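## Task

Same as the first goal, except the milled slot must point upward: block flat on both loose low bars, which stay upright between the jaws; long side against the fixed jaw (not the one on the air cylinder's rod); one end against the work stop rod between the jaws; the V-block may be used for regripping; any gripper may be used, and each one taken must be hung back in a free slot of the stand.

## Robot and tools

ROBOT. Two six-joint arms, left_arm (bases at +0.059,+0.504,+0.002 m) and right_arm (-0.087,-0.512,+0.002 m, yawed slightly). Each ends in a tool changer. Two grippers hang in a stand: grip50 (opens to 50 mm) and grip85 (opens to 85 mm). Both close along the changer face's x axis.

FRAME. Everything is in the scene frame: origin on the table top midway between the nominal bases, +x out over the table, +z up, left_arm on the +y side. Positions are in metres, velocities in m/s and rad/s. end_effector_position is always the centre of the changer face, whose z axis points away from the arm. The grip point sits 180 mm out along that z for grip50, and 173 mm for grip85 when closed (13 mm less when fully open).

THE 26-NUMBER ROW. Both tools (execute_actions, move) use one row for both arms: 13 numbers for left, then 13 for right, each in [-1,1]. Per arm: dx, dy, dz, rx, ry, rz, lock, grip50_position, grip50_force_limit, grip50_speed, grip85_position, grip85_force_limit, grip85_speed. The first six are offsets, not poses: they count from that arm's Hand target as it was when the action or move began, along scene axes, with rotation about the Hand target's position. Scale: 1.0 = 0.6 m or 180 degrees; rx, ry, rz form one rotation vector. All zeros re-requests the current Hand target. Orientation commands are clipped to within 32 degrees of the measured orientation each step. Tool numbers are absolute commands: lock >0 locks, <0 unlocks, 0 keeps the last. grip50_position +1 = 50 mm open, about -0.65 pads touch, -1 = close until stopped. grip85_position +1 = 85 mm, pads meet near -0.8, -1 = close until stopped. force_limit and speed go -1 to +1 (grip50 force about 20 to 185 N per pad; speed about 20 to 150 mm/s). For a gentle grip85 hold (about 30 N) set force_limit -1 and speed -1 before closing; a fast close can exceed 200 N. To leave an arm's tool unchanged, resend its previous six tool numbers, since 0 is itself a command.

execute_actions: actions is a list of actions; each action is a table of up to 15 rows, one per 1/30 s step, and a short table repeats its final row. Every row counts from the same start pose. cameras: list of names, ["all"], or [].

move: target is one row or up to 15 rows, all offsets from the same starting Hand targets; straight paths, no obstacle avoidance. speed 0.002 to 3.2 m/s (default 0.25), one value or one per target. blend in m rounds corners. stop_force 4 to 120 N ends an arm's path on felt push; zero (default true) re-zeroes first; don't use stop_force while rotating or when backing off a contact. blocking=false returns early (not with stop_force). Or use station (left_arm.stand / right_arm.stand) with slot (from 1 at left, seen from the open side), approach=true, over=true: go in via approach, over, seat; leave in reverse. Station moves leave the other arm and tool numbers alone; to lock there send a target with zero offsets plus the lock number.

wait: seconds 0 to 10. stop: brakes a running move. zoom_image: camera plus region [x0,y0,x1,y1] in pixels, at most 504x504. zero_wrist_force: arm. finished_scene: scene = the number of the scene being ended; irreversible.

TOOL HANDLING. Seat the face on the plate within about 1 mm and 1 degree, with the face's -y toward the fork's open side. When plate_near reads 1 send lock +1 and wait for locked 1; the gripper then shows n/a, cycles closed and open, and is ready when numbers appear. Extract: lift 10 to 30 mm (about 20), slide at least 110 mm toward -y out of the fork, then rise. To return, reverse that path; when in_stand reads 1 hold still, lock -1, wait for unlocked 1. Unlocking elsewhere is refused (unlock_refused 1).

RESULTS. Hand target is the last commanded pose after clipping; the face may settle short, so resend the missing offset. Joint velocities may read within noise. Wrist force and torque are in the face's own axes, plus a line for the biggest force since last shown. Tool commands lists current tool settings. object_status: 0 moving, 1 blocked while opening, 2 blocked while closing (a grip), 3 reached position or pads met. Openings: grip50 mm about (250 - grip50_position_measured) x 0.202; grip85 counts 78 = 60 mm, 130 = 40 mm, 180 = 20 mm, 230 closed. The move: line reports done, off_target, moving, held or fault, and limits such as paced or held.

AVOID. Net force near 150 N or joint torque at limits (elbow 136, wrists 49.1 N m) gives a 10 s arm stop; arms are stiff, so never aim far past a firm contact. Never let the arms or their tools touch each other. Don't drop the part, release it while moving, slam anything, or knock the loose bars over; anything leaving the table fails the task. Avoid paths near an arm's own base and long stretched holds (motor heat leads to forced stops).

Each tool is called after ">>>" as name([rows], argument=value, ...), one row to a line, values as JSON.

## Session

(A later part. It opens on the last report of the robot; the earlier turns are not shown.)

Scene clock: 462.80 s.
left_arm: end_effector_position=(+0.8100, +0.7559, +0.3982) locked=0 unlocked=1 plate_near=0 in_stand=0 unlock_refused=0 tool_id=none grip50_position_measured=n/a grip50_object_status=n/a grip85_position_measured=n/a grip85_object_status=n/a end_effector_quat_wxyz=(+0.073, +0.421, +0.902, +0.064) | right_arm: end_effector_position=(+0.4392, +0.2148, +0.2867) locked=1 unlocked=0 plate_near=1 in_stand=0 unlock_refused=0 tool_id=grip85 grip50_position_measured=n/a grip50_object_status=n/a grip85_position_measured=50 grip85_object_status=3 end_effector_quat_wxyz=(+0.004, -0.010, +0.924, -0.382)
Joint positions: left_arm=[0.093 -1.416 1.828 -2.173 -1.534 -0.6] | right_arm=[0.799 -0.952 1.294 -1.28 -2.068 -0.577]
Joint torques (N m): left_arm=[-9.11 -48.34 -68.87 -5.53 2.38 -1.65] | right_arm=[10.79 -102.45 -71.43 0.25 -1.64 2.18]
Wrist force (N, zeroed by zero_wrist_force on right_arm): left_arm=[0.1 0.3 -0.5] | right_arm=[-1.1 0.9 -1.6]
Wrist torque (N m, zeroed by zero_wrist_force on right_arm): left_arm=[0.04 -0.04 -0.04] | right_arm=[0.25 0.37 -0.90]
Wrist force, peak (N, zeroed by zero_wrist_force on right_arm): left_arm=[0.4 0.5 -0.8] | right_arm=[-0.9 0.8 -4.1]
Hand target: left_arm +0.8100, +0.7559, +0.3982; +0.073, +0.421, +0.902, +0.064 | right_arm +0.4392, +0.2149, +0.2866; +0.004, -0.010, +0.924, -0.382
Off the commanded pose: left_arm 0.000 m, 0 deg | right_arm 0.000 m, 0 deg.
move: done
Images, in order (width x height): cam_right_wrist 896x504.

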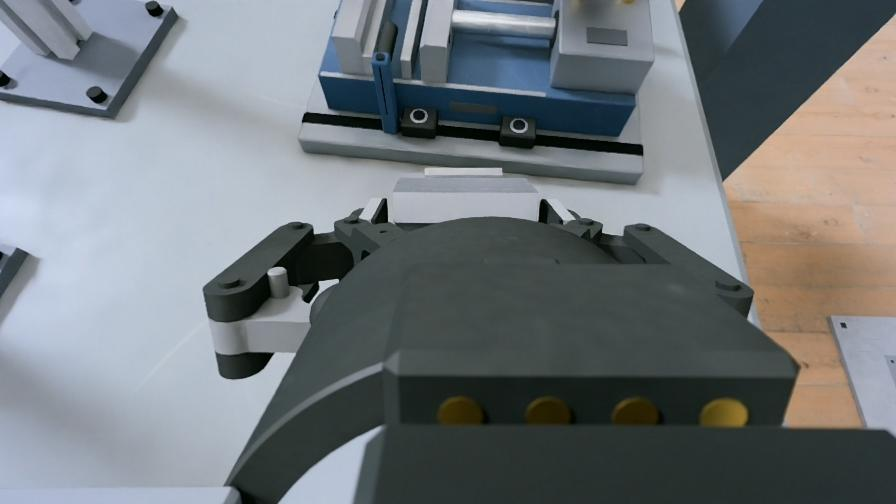

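>>> move(target=[0,0,0,0,0,0,0,1,1,1,1,1,1,0,0,0,0,0,0,0,1,1,1,-1,0,-1], speed=0.02, cameras=[])

>>> move(target=[0,0,0,0,0,0,0,1,1,1,1,1,1,0,0,0.0667,0,0,0,0,1,1,1,-1,0,-1], speed=0.05, cameras=["cam_right_wrist"])

>>> zoom_image(camera="cam_right_wrist", region=[340, 100, 600, 240])

Scene clock: 472.40 s.
left_arm: end_effector_position=(+0.8100, +0.7559, +0.3982) locked=0 unlocked=1 plate_near=0 in_stand=0 unlock_refused=0 tool_id=none grip50_position_measured=n/a grip50_object_status=n/a grip85_position_measured=n/a grip85_object_status=n/a end_effector_quat_wxyz=(+0.073, +0.421, +0.902, +0.064) | right_arm: end_effector_position=(+0.4392, +0.2149, +0.2867) locked=1 unlocked=0 plate_near=1 in_stand=0 unlock_refused=0 tool_id=grip85 grip50_position_measured=n/a grip50_object_status=n/a grip85_position_measured=80 grip85_object_status=0 end_effector_quat_wxyz=(+0.004, -0.010, +0.924, -0.382)
Joint positions: left_arm=[0.093 -1.416 1.828 -2.173 -1.534 -0.6] | right_arm=[0.8 -0.952 1.294 -1.28 -2.068 -0.577]
Joint torques (N m): left_arm=[-9.77 -48.39 -67.75 -6 2.19 -2.07] | right_arm=[5.02 -100.13 -61.34 0.71 -0.11 3.39]
Wrist force (N, zeroed by zero_wrist_force on right_arm): left_arm=[0.0 0.3 -0.3] | right_arm=[-1.5 -0.3 -12.8]
Wrist torque (N m, zeroed by zero_wrist_force on right_arm): left_arm=[0.04 -0.04 -0.03] | right_arm=[0.54 0.17 -0.90]
Wrist force, peak (N, zeroed by zero_wrist_force on right_arm): left_arm=[0.2 0.5 -0.8] | right_arm=[-1.3 -0.2 -12.9]
Hand target: left_arm +0.8100, +0.7559, +0.3982; +0.073, +0.421, +0.902, +0.064 | right_arm +0.4392, +0.2149, +0.2866; +0.004, -0.010, +0.924, -0.382
Off the commanded pose: left_arm 0.000 m, 0 deg | right_arm 0.000 m, 0 deg.
move: done
No camera images: "cameras" was empty.

Scene clock: 473.47 s.
left_arm: end_effector_position=(+0.8100, +0.7559, +0.3982) locked=0 unlocked=1 plate_near=0 in_stand=0 unlock_refused=0 tool_id=none grip50_position_measured=n/a grip50_object_status=n/a grip85_position_measured=n/a grip85_object_status=n/a end_effector_quat_wxyz=(+0.073, +0.421, +0.902, +0.064) | right_arm: end_effector_position=(+0.4392, +0.2149, +0.3271) locked=1 unlocked=0 plate_near=1 in_stand=0 unlock_refused=0 tool_id=grip85 grip50_position_measured=n/a grip50_object_status=n/a grip85_position_measured=80 grip85_object_status=2 end_effector_quat_wxyz=(+0.004, -0.010, +0.924, -0.382) end_effector_velocity=(+0.000, +0.001, -0.003) end_effector_angular_velocity=(+0.002, -0.002, -0.001)
Joint positions: left_arm=[0.093 -1.416 1.828 -2.173 -1.534 -0.6] | right_arm=[0.8 -0.973 1.255 -1.219 -2.068 -0.577]
Joint velocities: left_arm=[within noise] | right_arm=[0 0.002 0.002 -0.006 0.001 0.001]
Joint torques (N m): left_arm=[-10.65 -49.68 -67.15 -6.21 1.94 -1.92] | right_arm=[-4.92 -101.68 -44.42 -4.27 -3.19 1.13]
Wrist force (N, zeroed by zero_wrist_force on right_arm): left_arm=[0.1 0.5 -0.3] | right_arm=[-1.3 2.4 0.0]
Wrist torque (N m, zeroed by zero_wrist_force on right_arm): left_arm=[0.06 -0.05 -0.03] | right_arm=[0.03 0.37 -0.90]
Wrist force, peak (N, zeroed by zero_wrist_force on right_arm): left_arm=[0.4 0.7 -0.6] | right_arm=[-1.7 -0.2 -12.4]
Hand target: left_arm +0.8100, +0.7559, +0.3982; +0.073, +0.421, +0.902, +0.064 | right_arm +0.4392, +0.2149, +0.3266; +0.004, -0.010, +0.924, -0.382
Off the commanded pose: left_arm 0.000 m, 0 deg | right_arm 0.000 m, 0 deg.
move: done
Images, in order (width x height): cam_right_wrist 896x504.

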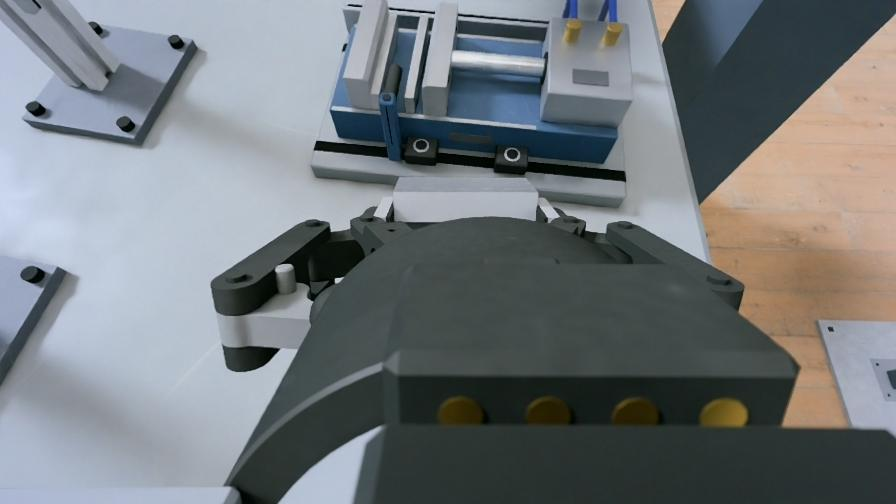

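Scaled by 1.938 from the camera's 896x504 image, which has a finer 1280x720 frame.

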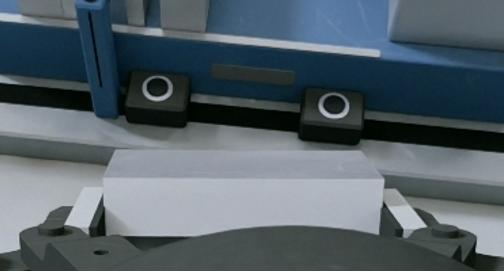

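>>> move([
  [0,0,0,0,0,0,0,1,1,1,1,1,1,0,0,0.15,0,0,0,0,1,1,1,-1,0,-1],
  [0,0,0,0,0,0,0,1,1,1,1,1,1,0.0782,-0.6438,0.0223,0.19162,-0.20478,-0.50395,0,1,1,1,-1,0,-1],
], speed=[0.15,0.3], blend=[0.03,0], cameras=["cam_right_wrist"])

>>> zoom_image(camera="cam_right_wrist", region=[340, 80, 680, 260])

Scene clock: 506.67 s.
left_arm: end_effector_position=(+0.8100, +0.7559, +0.3982) locked=0 unlocked=1 plate_near=0 in_stand=0 unlock_refused=0 tool_id=none grip50_position_measured=n/a grip50_object_status=n/a grip85_position_measured=n/a grip85_object_status=n/a end_effector_quat_wxyz=(+0.073, +0.421, +0.902, +0.064) | right_arm: end_effector_position=(+0.4860, -0.1714, +0.3400) locked=1 unlocked=0 plate_near=1 in_stand=0 unlock_refused=0 tool_id=grip85 grip50_position_measured=n/a grip50_object_status=n/a grip85_position_measured=80 grip85_object_status=2 end_effector_quat_wxyz=(+0.001, +0.737, +0.676, +0.001)
Joint positions: left_arm=[0.093 -1.416 1.828 -2.173 -1.534 -0.6] | right_arm=[0.222 -1.541 2.029 -2.061 -1.571 0.359]
Joint torques (N m): left_arm=[-9.03 -45.88 -67.94 -5.58 2.12 -1.7] | right_arm=[-2.39 -50.16 -70.88 -9.37 -3.1 -0.18]
Wrist force (N, zeroed by zero_wrist_force on right_arm): left_arm=[0.1 0.3 -0.6] | right_arm=[-0.5 1.0 1.2]
Wrist torque (N m, zeroed by zero_wrist_force on right_arm): left_arm=[0.04 -0.04 -0.03] | right_arm=[0.00 0.29 -0.36]
Wrist force, peak (N, zeroed by zero_wrist_force on right_arm): left_arm=[-0.1 0.4 -0.8] | right_arm=[-1.1 8.1 7.0]
Hand target: left_arm +0.8100, +0.7559, +0.3982; +0.073, +0.421, +0.902, +0.064 | right_arm +0.4861, -0.1714, +0.3400; +0.001, +0.737, +0.676, +0.001
Off the commanded pose: left_arm 0.000 m, 0 deg | right_arm 0.000 m, 0 deg.
move: done
Images, in order (width x height): cam_right_wrist 896x504.

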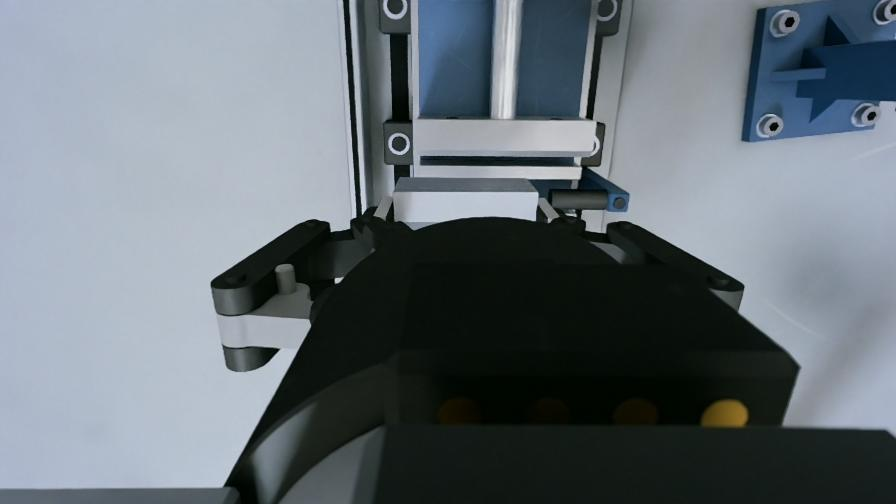

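Scaled by 1.482 from the camera's 896x504 image, which has a finer 1280x720 frame.

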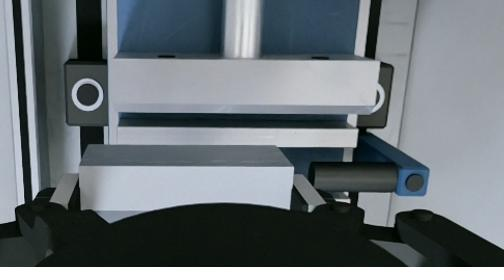

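>>> wait(seconds=0, cameras=["cam_right_wrist"])

>>> zoom_image(camera="cam_right_wrist", region=[340, 80, 680, 260])

Scene clock: 530.57 s.
left_arm: end_effector_position=(+0.8100, +0.7559, +0.3982) locked=0 unlocked=1 plate_near=0 in_stand=0 unlock_refused=0 tool_id=none grip50_position_measured=n/a grip50_object_status=n/a grip85_position_measured=n/a grip85_object_status=n/a end_effector_quat_wxyz=(+0.073, +0.421, +0.902, +0.064) | right_arm: end_effector_position=(+0.4861, -0.1714, +0.3400) locked=1 unlocked=0 plate_near=1 in_stand=0 unlock_refused=0 tool_id=grip85 grip50_position_measured=n/a grip50_object_status=n/a grip85_position_measured=80 grip85_object_status=2 end_effector_quat_wxyz=(+0.001, +0.737, +0.676, +0.001)
Joint positions: left_arm=[0.093 -1.416 1.828 -2.173 -1.534 -0.6] | right_arm=[0.222 -1.541 2.029 -2.061 -1.571 0.359]
Joint torques (N m): left_arm=[-10.62 -45.18 -67.38 -5.65 1.9 -1.71] | right_arm=[-7.75 -50.58 -73.66 -9.9 -3.25 2.85]
Wrist force (N, zeroed by zero_wrist_force on right_arm): left_arm=[0.2 0.4 -0.4] | right_arm=[-0.1 0.1 1.5]
Wrist torque (N m, zeroed by zero_wrist_force on right_arm): left_arm=[0.05 -0.06 -0.03] | right_arm=[-0.06 0.27 -0.36]
Wrist force, peak (N, zeroed by zero_wrist_force on right_arm): left_arm=[0.2 0.3 -1.1] | right_arm=[-0.3 0.7 1.9]
Hand target: left_arm +0.8100, +0.7559, +0.3982; +0.073, +0.421, +0.902, +0.064 | right_arm +0.4861, -0.1714, +0.3400; +0.001, +0.737, +0.676, +0.001
Tool commands: left_gripper/lock=+0.0 left_gripper/grip50_position=+1.0 left_gripper/grip50_force_limit=+1.0 left_gripper/grip50_speed=+1.0 left_gripper/grip85_position=+1.0 left_gripper/grip85_force_limit=+1.0 left_gripper/grip85_speed=+1.0 right_gripper/lock=+0.0 right_gripper/grip50_position=+1.0 right_gripper/grip50_force_limit=+1.0 right_gripper/grip50_speed=+1.0 right_gripper/grip85_position=-1.0 right_gripper/grip85_force_limit=+0.0 right_gripper/grip85_speed=-1.0
Off the commanded pose: left_arm 0.000 m, 0 deg | right_arm 0.000 m, 0 deg.
Images, in order (width x height): cam_right_wrist 896x504.

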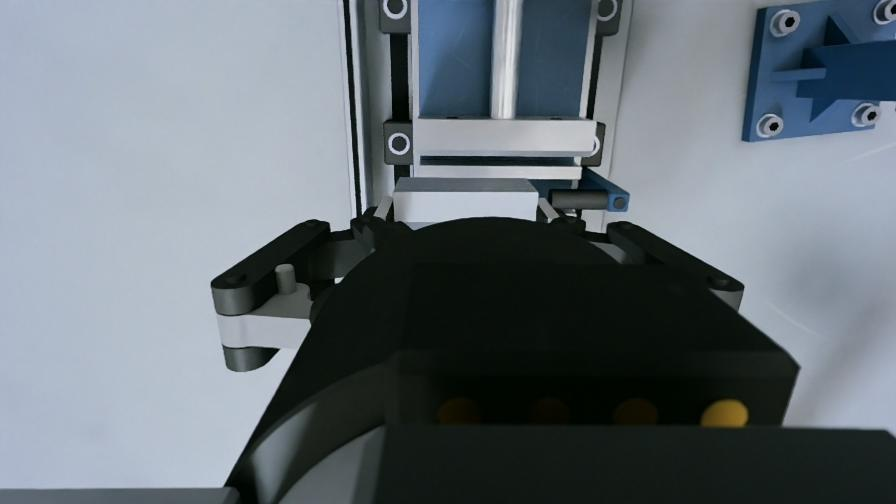

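Scaled by 1.482 from the camera's 896x504 image, which has a finer 1280x720 frame.

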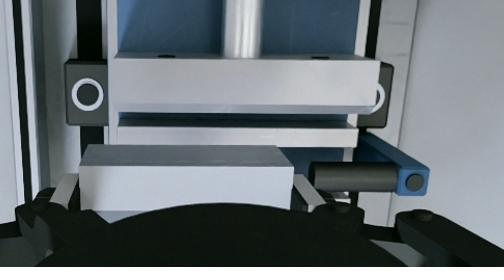

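>>> zoom_image(camera="cam_right_wrist", region=[380, 100, 640, 230])

Scaled by 1.938 from the camera's 896x504 image, which has a finer 1280x720 frame.

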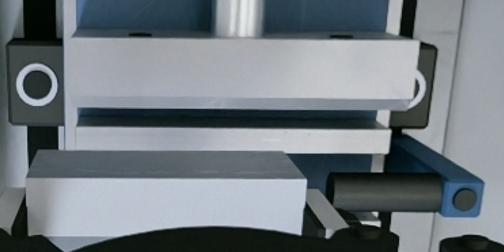

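>>> move(target=[0,0,0,0,0,0,0,1,1,1,1,1,1,0.0007,0.0083,-0.0783,0,0,0,0,1,1,1,-1,0,-1], speed=0.08, cameras=["cam_right_wrist"])

>>> zoom_image(camera="cam_right_wrist", region=[380, 80, 640, 230])

Scene clock: 563.80 s.
left_arm: end_effector_position=(+0.8100, +0.7559, +0.3982) locked=0 unlocked=1 plate_near=0 in_stand=0 unlock_refused=0 tool_id=none grip50_position_measured=n/a grip50_object_status=n/a grip85_position_measured=n/a grip85_object_status=n/a end_effector_quat_wxyz=(+0.073, +0.421, +0.902, +0.064) | right_arm: end_effector_position=(+0.4864, -0.1664, +0.2928) locked=1 unlocked=0 plate_near=1 in_stand=0 unlock_refused=0 tool_id=grip85 grip50_position_measured=n/a grip50_object_status=n/a grip85_position_measured=80 grip85_object_status=2 end_effector_quat_wxyz=(+0.001, +0.737, +0.676, +0.001)
Joint positions: left_arm=[0.093 -1.416 1.828 -2.173 -1.534 -0.6] | right_arm=[0.229 -1.492 2.073 -2.154 -1.571 0.366]
Joint torques (N m): left_arm=[-10.68 -48.92 -67.34 -5.33 1.57 -1.79] | right_arm=[2.08 -80.56 -70.35 -4.93 -3 0.46]
Wrist force (N, zeroed by zero_wrist_force on right_arm): left_arm=[0.3 0.5 -0.5] | right_arm=[-0.2 0.9 1.4]
Wrist torque (N m, zeroed by zero_wrist_force on right_arm): left_arm=[0.05 -0.06 -0.03] | right_arm=[-0.04 0.29 -0.53]
Wrist force, peak (N, zeroed by zero_wrist_force on right_arm): left_arm=[0.3 0.5 -0.7] | right_arm=[-0.3 0.7 4.9]
Hand target: left_arm +0.8100, +0.7559, +0.3982; +0.073, +0.421, +0.902, +0.064 | right_arm +0.4865, -0.1664, +0.2930; +0.001, +0.737, +0.676, +0.001
Off the commanded pose: left_arm 0.000 m, 0 deg | right_arm 0.000 m, 0 deg.
move: done
Images, in order (width x height): cam_right_wrist 896x504.

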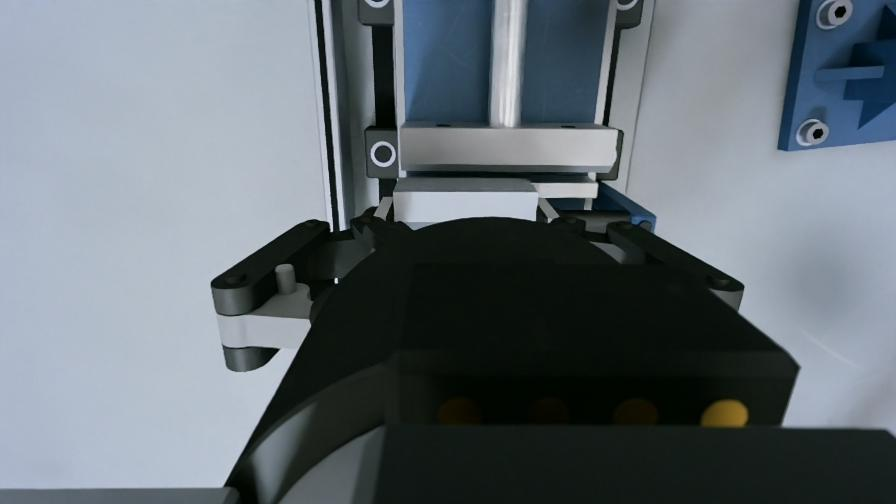

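Scaled by 1.938 from the camera's 896x504 image, which has a finer 1280x720 frame.

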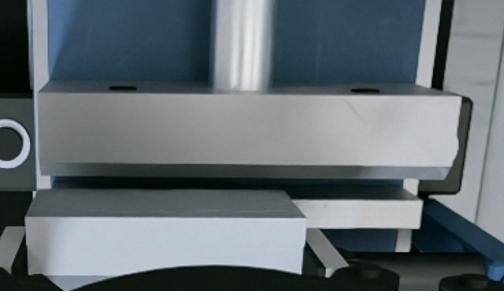

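>>> move([
  [0,0,0,0,0,0,0,1,1,1,1,1,1,0.0025,-0.0002,0,0,0,0,0,1,1,1,-1,0,-1],
  [0,0,0,0,0,0,0,1,1,1,1,1,1,0.0025,-0.0002,-0.0217,0,0,0,0,1,1,1,-1,0,-1],
  [0,0,0,0,0,0,0,1,1,1,1,1,1,0.0025,-0.0002,-0.0383,0,0,0,0,1,1,1,-1,0,-1],
], speed=[0.01,0.015,0.005], stop_force=5, cameras=["cam_right_wrist"])

>>> zoom_image(camera="cam_right_wrist", region=[380, 80, 640, 230])

Scene clock: 581.53 s.
left_arm: end_effector_position=(+0.8100, +0.7559, +0.3982) locked=0 unlocked=1 plate_near=0 in_stand=0 unlock_refused=0 tool_id=none grip50_position_measured=n/a grip50_object_status=n/a grip85_position_measured=n/a grip85_object_status=n/a end_effector_quat_wxyz=(+0.073, +0.421, +0.902, +0.064) | right_arm: end_effector_position=(+0.4880, -0.1665, +0.2754) locked=1 unlocked=0 plate_near=1 in_stand=0 unlock_refused=0 tool_id=grip85 grip50_position_measured=n/a grip50_object_status=n/a grip85_position_measured=80 grip85_object_status=2 end_effector_quat_wxyz=(+0.001, +0.737, +0.676, +0.001)
Joint positions: left_arm=[0.093 -1.416 1.828 -2.173 -1.534 -0.6] | right_arm=[0.229 -1.471 2.087 -2.188 -1.571 0.366]
Joint torques (N m): left_arm=[-9.08 -48.09 -66.37 -5.7 1.66 -1.71] | right_arm=[6.02 -79.33 -66.53 -5.04 -2.73 1.98]
Wrist force (N, zeroed by zero_wrist_force on right_arm): left_arm=[0.2 0.3 -0.5] | right_arm=[-1.0 -1.7 -4.8]
Wrist torque (N m, zeroed by zero_wrist_force on right_arm): left_arm=[0.04 -0.05 -0.03] | right_arm=[0.27 0.39 -0.45]
Wrist force, peak (N, zeroed by zero_wrist_force on right_arm): left_arm=[0.2 0.5 -0.8] | right_arm=[-5.2 -8.5 -15.5]
Hand target: left_arm +0.8100, +0.7559, +0.3982; +0.073, +0.421, +0.902, +0.064 | right_arm +0.4880, -0.1665, +0.2754; +0.001, +0.737, +0.676, +0.001 (not the last commanded pose)
Off the commanded pose: left_arm 0.000 m, 0 deg | right_arm 0.005 m, 0 deg.
move: contact (right_arm); path passed 2 of 3 targets
Images, in order (width x height): cam_right_wrist 896x504.

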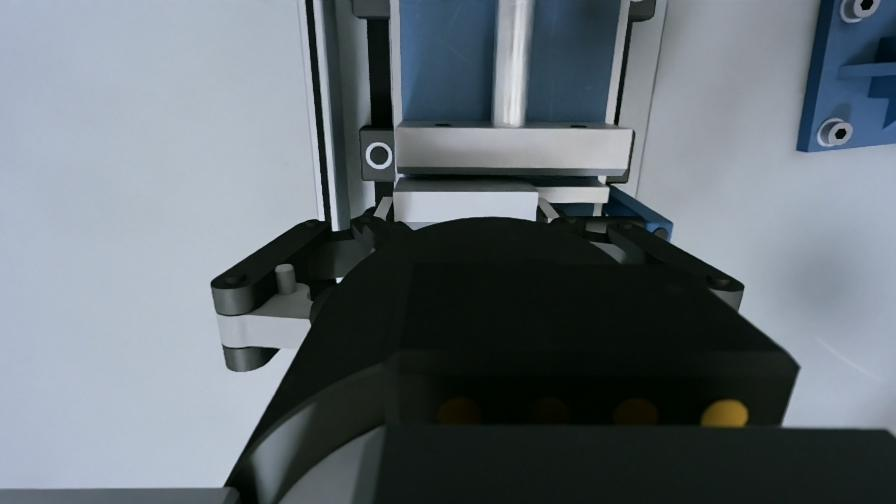

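Scaled by 1.938 from the camera's 896x504 image, which has a finer 1280x720 frame.

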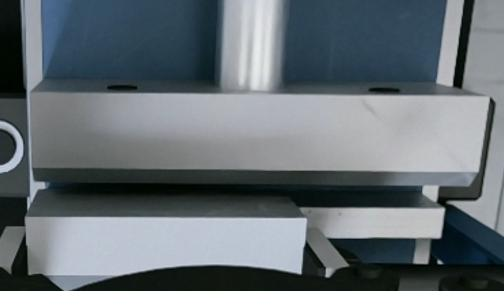

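>>> move([
  [0,0,0,0,0,0,0,1,1,1,1,1,1,0,0,0,0,0,0,0,1,1,1,0.62,0,-1],
  [0,0,0,0,0,0,0,1,1,1,1,1,1,0,0,0.05,0,0,0,0,1,1,1,0.62,0,-1],
  [0,0,0,0,0,0,0,1,1,1,1,1,1,-0.0085,0.0147,0.141,0,0,-0.5,0,1,1,1,1,-0.8,-1],
], speed=[0.02,0.05,0.5], cameras=["cam_right_wrist"])

>>> zoom_image(camera="cam_right_wrist", region=[330, 60, 630, 230])

Scene clock: 620.13 s.
left_arm: end_effector_position=(+0.8100, +0.7559, +0.3982) locked=0 unlocked=1 plate_near=0 in_stand=0 unlock_refused=0 tool_id=none grip50_position_measured=n/a grip50_object_status=n/a grip85_position_measured=n/a grip85_object_status=n/a end_effector_quat_wxyz=(+0.073, +0.421, +0.902, +0.064) | right_arm: end_effector_position=(+0.4829, -0.1577, +0.3600) locked=1 unlocked=0 plate_near=1 in_stand=0 unlock_refused=0 tool_id=grip85 grip50_position_measured=n/a grip50_object_status=n/a grip85_position_measured=3 grip85_object_status=3 end_effector_quat_wxyz=(+0.001, +0.999, -0.043, +0.000)
Joint positions: left_arm=[0.093 -1.416 1.828 -2.173 -1.534 -0.6] | right_arm=[0.244 -1.549 1.998 -2.019 -1.573 1.952]
Joint torques (N m): left_arm=[-10.14 -48.59 -68.94 -5.67 1.51 -1.2] | right_arm=[-2.42 -50.59 -46.89 -9.81 3.19 3.04]
Wrist force (N, zeroed by zero_wrist_force on right_arm): left_arm=[0.3 0.5 -0.8] | right_arm=[-0.7 0.6 -0.5]
Wrist torque (N m, zeroed by zero_wrist_force on right_arm): left_arm=[0.05 -0.05 -0.03] | right_arm=[-0.01 0.35 -0.42]
Wrist force, peak (N, zeroed by zero_wrist_force on right_arm): left_arm=[0.1 0.7 -0.8] | right_arm=[-1.3 -1.8 -4.9]
Hand target: left_arm +0.8100, +0.7559, +0.3982; +0.073, +0.421, +0.902, +0.064 | right_arm +0.4829, -0.1577, +0.3600; +0.001, +0.999, -0.043, +0.000
Off the commanded pose: left_arm 0.000 m, 0 deg | right_arm 0.000 m, 0 deg.
move: done
Images, in order (width x height): cam_right_wrist 896x504.

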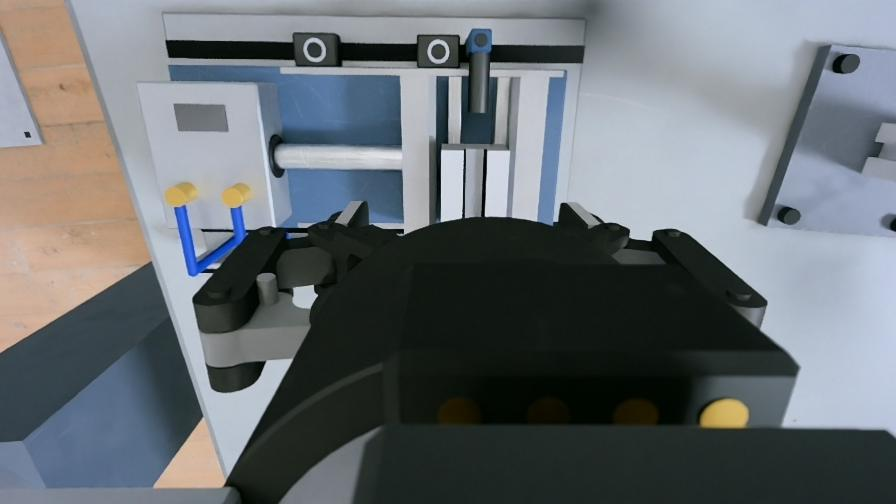

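Scaled by 1.680 from the camera's 896x504 image, which has a finer 1280x720 frame.

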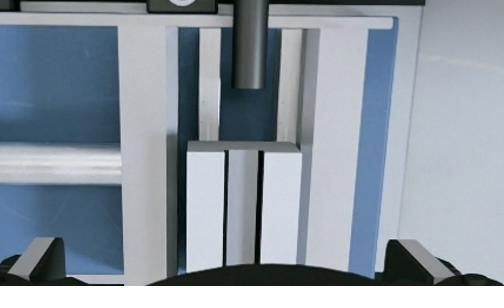

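>>> move(target=[0,0,0,0,0,0,0,1,1,1,1,1,1,0.0108,-0.0097,-0.0833,0,0,0,0,1,1,1,1,-0.8,-1], speed=0.1, cameras=["cam_right_wrist"])

>>> zoom_image(camera="cam_right_wrist", region=[330, 60, 630, 230])

Scene clock: 652.50 s.
left_arm: end_effector_position=(+0.8100, +0.7559, +0.3982) locked=0 unlocked=1 plate_near=0 in_stand=0 unlock_refused=0 tool_id=none grip50_position_measured=n/a grip50_object_status=n/a grip85_position_measured=n/a grip85_object_status=n/a end_effector_quat_wxyz=(+0.073, +0.421, +0.902, +0.064) | right_arm: end_effector_position=(+0.4893, -0.1636, +0.3098) locked=1 unlocked=0 plate_near=1 in_stand=0 unlock_refused=0 tool_id=grip85 grip50_position_measured=n/a grip50_object_status=n/a grip85_position_measured=3 grip85_object_status=3 end_effector_quat_wxyz=(+0.001, +0.999, -0.043, +0.000)
Joint positions: left_arm=[0.093 -1.416 1.828 -2.173 -1.534 -0.6] | right_arm=[0.233 -1.501 2.048 -2.116 -1.573 1.94]
Joint torques (N m): left_arm=[-7.77 -48.48 -67.51 -5.62 1.48 -0.75] | right_arm=[8.83 -80.41 -71.83 -4.65 1.93 2.07]
Wrist force (N, zeroed by zero_wrist_force on right_arm): left_arm=[0.1 0.4 -0.9] | right_arm=[-0.7 1.1 -0.5]
Wrist torque (N m, zeroed by zero_wrist_force on right_arm): left_arm=[0.05 -0.04 -0.04] | right_arm=[0.00 0.32 -0.43]
Wrist force, peak (N, zeroed by zero_wrist_force on right_arm): left_arm=[0.0 0.7 -0.8] | right_arm=[-1.2 -0.2 -5.3]
Hand target: left_arm +0.8100, +0.7559, +0.3982; +0.073, +0.421, +0.902, +0.064 | right_arm +0.4894, -0.1635, +0.3100; +0.001, +0.999, -0.043, +0.000
Off the commanded pose: left_arm 0.000 m, 0 deg | right_arm 0.000 m, 0 deg.
move: done
Images, in order (width x height): cam_right_wrist 896x504.

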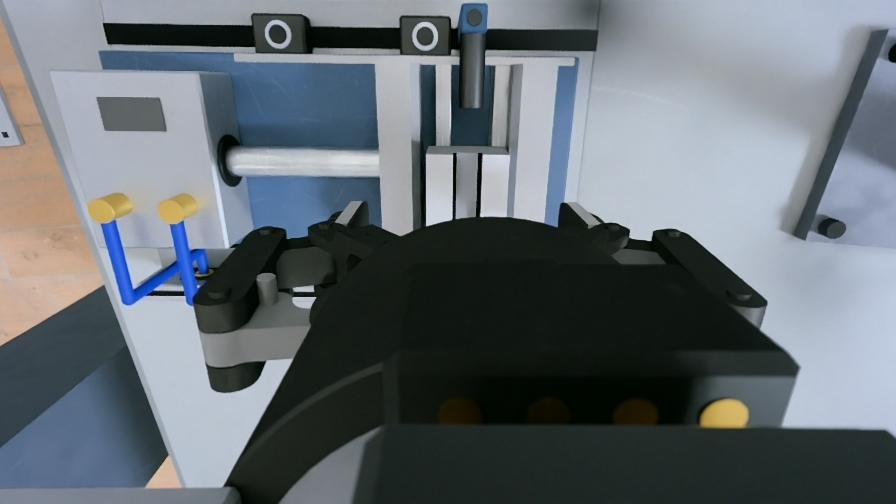

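Scaled by 1.680 from the camera's 896x504 image, which has a finer 1280x720 frame.

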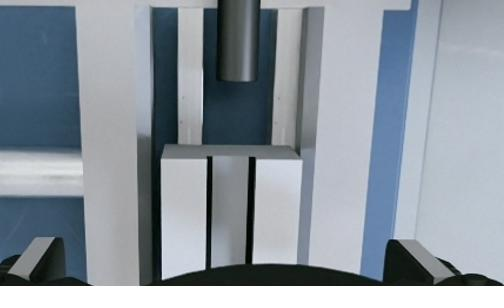

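>>> move([
  [0,0,0,0,0,0,0,1,1,1,1,1,1,0.0033,-0.0003,-0.035,0,0,0,0,1,1,1,1,-0.8,-1],
  [0,0,0,0,0,0,0,1,1,1,1,1,1,0.0033,-0.0003,-0.035,0,0,0,0,1,1,1,-1,-0.8,-1],
], speed=[0.06,0.02], cameras=["cam_right_wrist"])

>>> zoom_image(camera="cam_right_wrist", region=[330, 60, 630, 230])

Scene clock: 667.67 s.
left_arm: end_effector_position=(+0.8100, +0.7559, +0.3982) locked=0 unlocked=1 plate_near=0 in_stand=0 unlock_refused=0 tool_id=none grip50_position_measured=n/a grip50_object_status=n/a grip85_position_measured=n/a grip85_object_status=n/a end_effector_quat_wxyz=(+0.073, +0.421, +0.902, +0.064) | right_arm: end_effector_position=(+0.4914, -0.1637, +0.2890) locked=1 unlocked=0 plate_near=1 in_stand=0 unlock_refused=0 tool_id=grip85 grip50_position_measured=n/a grip50_object_status=n/a grip85_position_measured=132 grip85_object_status=2 end_effector_quat_wxyz=(+0.001, +0.999, -0.043, +0.000)
Joint positions: left_arm=[0.093 -1.416 1.828 -2.173 -1.534 -0.6] | right_arm=[0.232 -1.478 2.065 -2.157 -1.573 1.939]
Joint torques (N m): left_arm=[-9.69 -47.79 -67.84 -5.78 1.32 -1.17] | right_arm=[0.7 -79.01 -66.32 -5.35 -2.58 2.01]
Wrist force (N, zeroed by zero_wrist_force on right_arm): left_arm=[0.1 0.4 -0.5] | right_arm=[-1.2 0.8 -2.9]
Wrist torque (N m, zeroed by zero_wrist_force on right_arm): left_arm=[0.05 -0.05 -0.03] | right_arm=[0.10 0.31 -0.43]
Wrist force, peak (N, zeroed by zero_wrist_force on right_arm): left_arm=[0.2 0.7 -0.8] | right_arm=[-0.9 0.1 -3.3]
Hand target: left_arm +0.8100, +0.7559, +0.3982; +0.073, +0.421, +0.902, +0.064 | right_arm +0.4914, -0.1637, +0.2890; +0.001, +0.999, -0.043, +0.000
Off the commanded pose: left_arm 0.000 m, 0 deg | right_arm 0.000 m, 0 deg.
move: done
Images, in order (width x height): cam_right_wrist 896x504.

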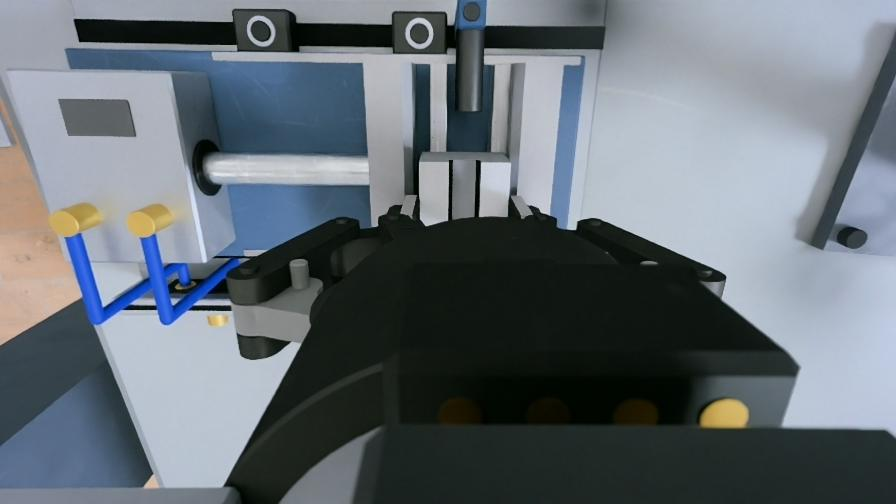

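Scaled by 1.680 from the camera's 896x504 image, which has a finer 1280x720 frame.

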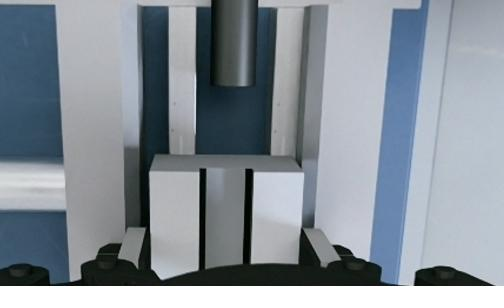

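>>> zoom_image(camera="cam_right_wrist", region=[400, 50, 560, 140])

>>> zoom_image(camera="cam_right_wrist", region=[400, 130, 560, 220])

Scaled by 3.150 from the camera's 896x504 image, which has a finer 1280x720 frame.

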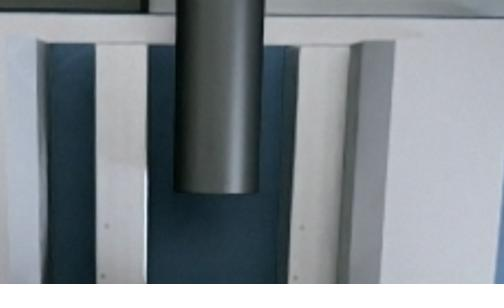

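Scaled by 3.150 from the camera's 896x504 image, which has a finer 1280x720 frame.

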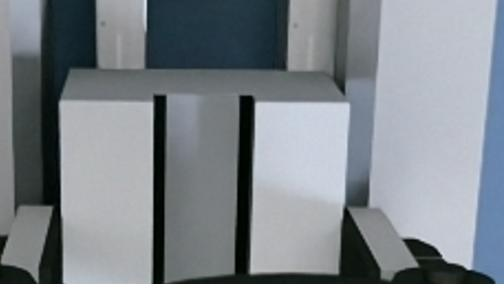

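>>> move([
  [0,0,0,0,0,0,0,1,1,1,1,1,1,0,0,0.0033,0,0,0,0,1,1,1,-1,-0.8,-1],
  [0,0,0,0,0,0,0,1,1,1,1,1,1,0.0024,0.0282,0.0033,0,0,0,0,1,1,1,-1,-0.8,-1],
], speed=0.02)

>>> move(target=[0,0,0,0,0,0,0,1,1,1,1,1,1,0.0009,0.01,0,0,0,0,0,1,1,1,-1,-0.8,-1], speed=0.004, stop_force=4, cameras=["cam_right_wrist"])

>>> zoom_image(camera="cam_right_wrist", region=[380, 60, 580, 230])

Scene clock: 711.10 s.
left_arm: end_effector_position=(+0.8100, +0.7559, +0.3982) locked=0 unlocked=1 plate_near=0 in_stand=0 unlock_refused=0 tool_id=none grip50_position_measured=n/a grip50_object_status=n/a grip85_position_measured=n/a grip85_object_status=n/a end_effector_quat_wxyz=(+0.073, +0.421, +0.902, +0.064) | right_arm: end_effector_position=(+0.4929, -0.1467, +0.2910) locked=1 unlocked=0 plate_near=1 in_stand=0 unlock_refused=0 tool_id=grip85 grip50_position_measured=n/a grip50_object_status=n/a grip85_position_measured=132 grip85_object_status=2 end_effector_quat_wxyz=(+0.001, +0.999, -0.044, +0.000)
Joint positions: left_arm=[0.093 -1.416 1.828 -2.173 -1.534 -0.6] | right_arm=[0.256 -1.464 2.045 -2.151 -1.573 1.964]
Joint torques (N m): left_arm=[-9.07 -49.09 -67.04 -5.88 1.31 -0.99] | right_arm=[-7.91 -82.23 -58.2 -4.94 0.82 -0.87]
Wrist force (N, zeroed by zero_wrist_force on right_arm): left_arm=[0.1 0.3 -0.9] | right_arm=[-0.6 0.9 0.7]
Wrist torque (N m, zeroed by zero_wrist_force on right_arm): left_arm=[0.04 -0.04 -0.03] | right_arm=[-0.01 0.31 -0.58]
Wrist force, peak (N, zeroed by zero_wrist_force on right_arm): left_arm=[0.1 0.5 -0.9] | right_arm=[-0.8 0.6 -3.6]
Hand target: left_arm +0.8100, +0.7559, +0.3982; +0.073, +0.421, +0.902, +0.064 | right_arm +0.4928, -0.1468, +0.2910; +0.001, +0.999, -0.043, +0.000
Off the commanded pose: left_arm 0.000 m, 0 deg | right_arm 0.000 m, 0 deg.
move: done

Scene clock: 713.17 s.
left_arm: end_effector_position=(+0.8100, +0.7559, +0.3982) locked=0 unlocked=1 plate_near=0 in_stand=0 unlock_refused=0 tool_id=none grip50_position_measured=n/a grip50_object_status=n/a grip85_position_measured=n/a grip85_object_status=n/a end_effector_quat_wxyz=(+0.073, +0.421, +0.902, +0.064) | right_arm: end_effector_position=(+0.4931, -0.1433, +0.2910) locked=1 unlocked=0 plate_near=1 in_stand=0 unlock_refused=0 tool_id=grip85 grip50_position_measured=n/a grip50_object_status=n/a grip85_position_measured=132 grip85_object_status=2 end_effector_quat_wxyz=(+0.001, +0.999, -0.043, +0.000)
Joint positions: left_arm=[0.093 -1.416 1.828 -2.173 -1.534 -0.6] | right_arm=[0.261 -1.461 2.041 -2.151 -1.573 1.968]
Joint torques (N m): left_arm=[-10.27 -48.22 -66.9 -5.87 1.32 -1.23] | right_arm=[-5.51 -86.05 -43.73 -11.01 3.41 -1.63]
Wrist force (N, zeroed by zero_wrist_force on right_arm): left_arm=[0.1 0.3 -0.5] | right_arm=[-0.8 7.2 -1.2]
Wrist torque (N m, zeroed by zero_wrist_force on right_arm): left_arm=[0.04 -0.05 -0.03] | right_arm=[-1.18 0.30 -0.55]
Wrist force, peak (N, zeroed by zero_wrist_force on right_arm): left_arm=[0.2 0.6 -0.9] | right_arm=[-2.3 10.6 -4.0]
Hand target: left_arm +0.8100, +0.7559, +0.3982; +0.073, +0.421, +0.902, +0.064 | right_arm +0.4931, -0.1433, +0.2910; +0.001, +0.999, -0.043, +0.000 (not the last commanded pose)
Off the commanded pose: left_arm 0.000 m, 0 deg | right_arm 0.002 m, 0 deg.
move: contact (right_arm)
Images, in order (width x height): cam_right_wrist 896x504.

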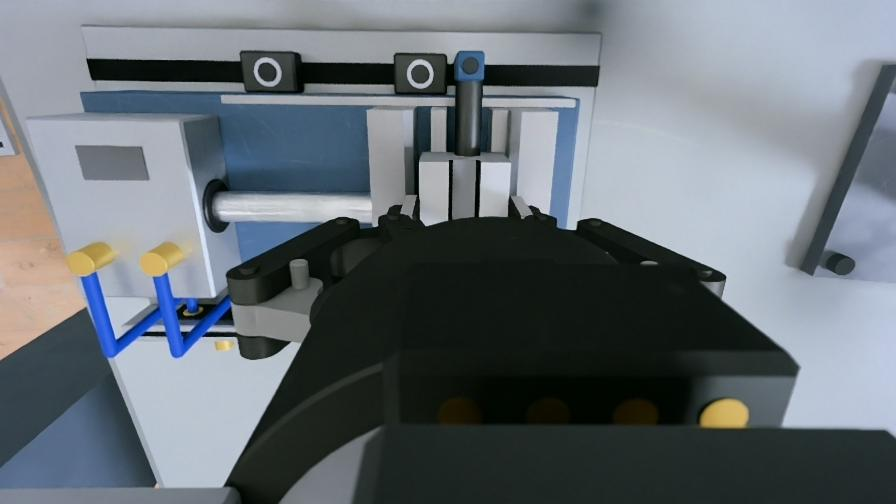

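Scaled by 2.520 from the camera's 896x504 image, which has a finer 1280x720 frame.

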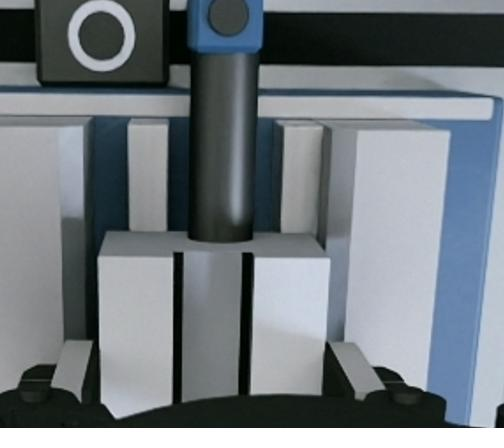

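>>> move(target=[0,0,0,0,0,0,0,1,1,1,1,1,1,0.0099,-0.00135,0,0,0,0,0,1,1,1,-1,-0.8,-1], speed=0.004, stop_force=5, cameras=["cam_right_wrist"])

>>> zoom_image(camera="cam_right_wrist", region=[380, 60, 580, 230])

Scene clock: 723.43 s.
left_arm: end_effector_position=(+0.8100, +0.7559, +0.3982) locked=0 unlocked=1 plate_near=0 in_stand=0 unlock_refused=0 tool_id=none grip50_position_measured=n/a grip50_object_status=n/a grip85_position_measured=n/a grip85_object_status=n/a end_effector_quat_wxyz=(+0.073, +0.421, +0.902, +0.064) | right_arm: end_effector_position=(+0.4953, -0.1436, +0.2910) locked=1 unlocked=0 plate_near=1 in_stand=0 unlock_refused=0 tool_id=grip85 grip50_position_measured=n/a grip50_object_status=n/a grip85_position_measured=132 grip85_object_status=2 end_effector_quat_wxyz=(+0.001, +0.999, -0.043, +0.000)
Joint positions: left_arm=[0.093 -1.416 1.828 -2.173 -1.534 -0.6] | right_arm=[0.259 -1.458 2.038 -2.15 -1.573 1.967]
Joint torques (N m): left_arm=[-8.31 -45.9 -68.08 -5.78 0.86 -0.84] | right_arm=[4.17 -85.59 -46.68 -12.32 1.72 1.99]
Wrist force (N, zeroed by zero_wrist_force on right_arm): left_arm=[0.0 0.4 -0.3] | right_arm=[-7.5 2.1 -1.1]
Wrist torque (N m, zeroed by zero_wrist_force on right_arm): left_arm=[0.05 -0.04 -0.03] | right_arm=[-0.42 -1.13 -0.28]
Wrist force, peak (N, zeroed by zero_wrist_force on right_arm): left_arm=[0.0 0.3 -1.0] | right_arm=[-9.4 3.0 -4.7]
Hand target: left_arm +0.8100, +0.7559, +0.3982; +0.073, +0.421, +0.902, +0.064 | right_arm +0.4953, -0.1436, +0.2910; +0.001, +0.999, -0.043, +0.000 (not the last commanded pose)
Off the commanded pose: left_arm 0.000 m, 0 deg | right_arm 0.004 m, 0 deg.
move: contact (right_arm)
Images, in order (width x height): cam_right_wrist 896x504.

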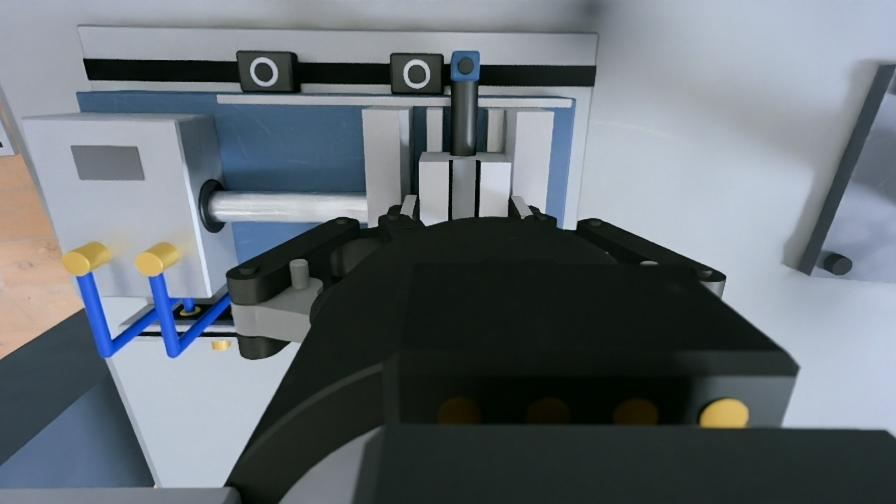

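Scaled by 2.520 from the camera's 896x504 image, which has a finer 1280x720 frame.

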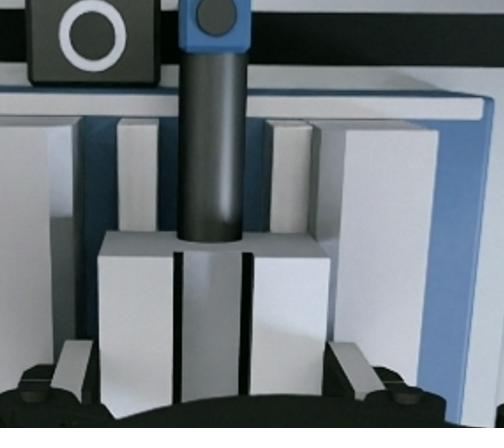

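>>> move(target=[0,0,0,0,0,0,0,1,1,1,1,1,1,-0.00083,0,0,0,0,-0.0022,0,1,1,1,-1,-0.8,-1], speed=0.01)

>>> move(target=[0,0,0,0,0,0,0,1,1,1,1,1,1,0.0033,-0.0003,0,0,0,0,0,1,1,1,-1,-0.8,-1], speed=0.004, stop_force=5)

Scene clock: 742.20 s.
left_arm: end_effector_position=(+0.8100, +0.7559, +0.3982) locked=0 unlocked=1 plate_near=0 in_stand=0 unlock_refused=0 tool_id=none grip50_position_measured=n/a grip50_object_status=n/a grip85_position_measured=n/a grip85_object_status=n/a end_effector_quat_wxyz=(+0.073, +0.421, +0.902, +0.064) | right_arm: end_effector_position=(+0.4948, -0.1436, +0.2910) locked=1 unlocked=0 plate_near=1 in_stand=0 unlock_refused=0 tool_id=grip85 grip50_position_measured=n/a grip50_object_status=n/a grip85_position_measured=132 grip85_object_status=2 end_effector_quat_wxyz=(+0.001, +0.999, -0.047, +0.000)
Joint positions: left_arm=[0.093 -1.416 1.828 -2.173 -1.534 -0.6] | right_arm=[0.259 -1.459 2.039 -2.151 -1.573 1.974]
Joint torques (N m): left_arm=[-6.76 -43.52 -67.51 -5.91 0.7 -1.31] | right_arm=[8.64 -85.26 -44.46 -10.19 -2.73 0.97]
Wrist force (N, zeroed by zero_wrist_force on right_arm): left_arm=[0.2 0.4 -0.5] | right_arm=[0.2 0.2 1.1]
Wrist torque (N m, zeroed by zero_wrist_force on right_arm): left_arm=[0.05 -0.05 -0.03] | right_arm=[-0.05 0.26 -0.58]
Wrist force, peak (N, zeroed by zero_wrist_force on right_arm): left_arm=[0.3 0.4 -0.9] | right_arm=[-7.3 2.2 -0.9]
Hand target: left_arm +0.8100, +0.7559, +0.3982; +0.073, +0.421, +0.902, +0.064 | right_arm +0.4948, -0.1436, +0.2910; +0.001, +0.999, -0.047, +0.000
Off the commanded pose: left_arm 0.000 m, 0 deg | right_arm 0.000 m, 0 deg.
move: done

Scene clock: 743.37 s.
left_arm: end_effector_position=(+0.8100, +0.7559, +0.3982) locked=0 unlocked=1 plate_near=0 in_stand=0 unlock_refused=0 tool_id=none grip50_position_measured=n/a grip50_object_status=n/a grip85_position_measured=n/a grip85_object_status=n/a end_effector_quat_wxyz=(+0.073, +0.421, +0.902, +0.064) | right_arm: end_effector_position=(+0.4951, -0.1436, +0.2909) locked=1 unlocked=0 plate_near=1 in_stand=0 unlock_refused=0 tool_id=grip85 grip50_position_measured=n/a grip50_object_status=n/a grip85_position_measured=132 grip85_object_status=2 end_effector_quat_wxyz=(+0.001, +0.999, -0.047, +0.000)
Joint positions: left_arm=[0.093 -1.416 1.828 -2.173 -1.534 -0.6] | right_arm=[0.259 -1.458 2.039 -2.151 -1.573 1.974]
Joint torques (N m): left_arm=[-7.58 -47.08 -67.58 -5.93 1.22 -1.44] | right_arm=[9.11 -85.97 -46.15 -11.67 -2.7 2.85]
Wrist force (N, zeroed by zero_wrist_force on right_arm): left_arm=[0.2 0.1 -0.7] | right_arm=[-4.5 -0.2 0.8]
Wrist torque (N m, zeroed by zero_wrist_force on right_arm): left_arm=[0.03 -0.05 -0.03] | right_arm=[-0.03 -0.69 -0.67]
Wrist force, peak (N, zeroed by zero_wrist_force on right_arm): left_arm=[0.1 0.5 -1.0] | right_arm=[-9.6 3.5 -3.4]
Hand target: left_arm +0.8100, +0.7559, +0.3982; +0.073, +0.421, +0.902, +0.064 | right_arm +0.4951, -0.1436, +0.2909; +0.001, +0.999, -0.047, +0.000 (not the last commanded pose)
Off the commanded pose: left_arm 0.000 m, 0 deg | right_arm 0.002 m, 0 deg.
move: contact (right_arm)


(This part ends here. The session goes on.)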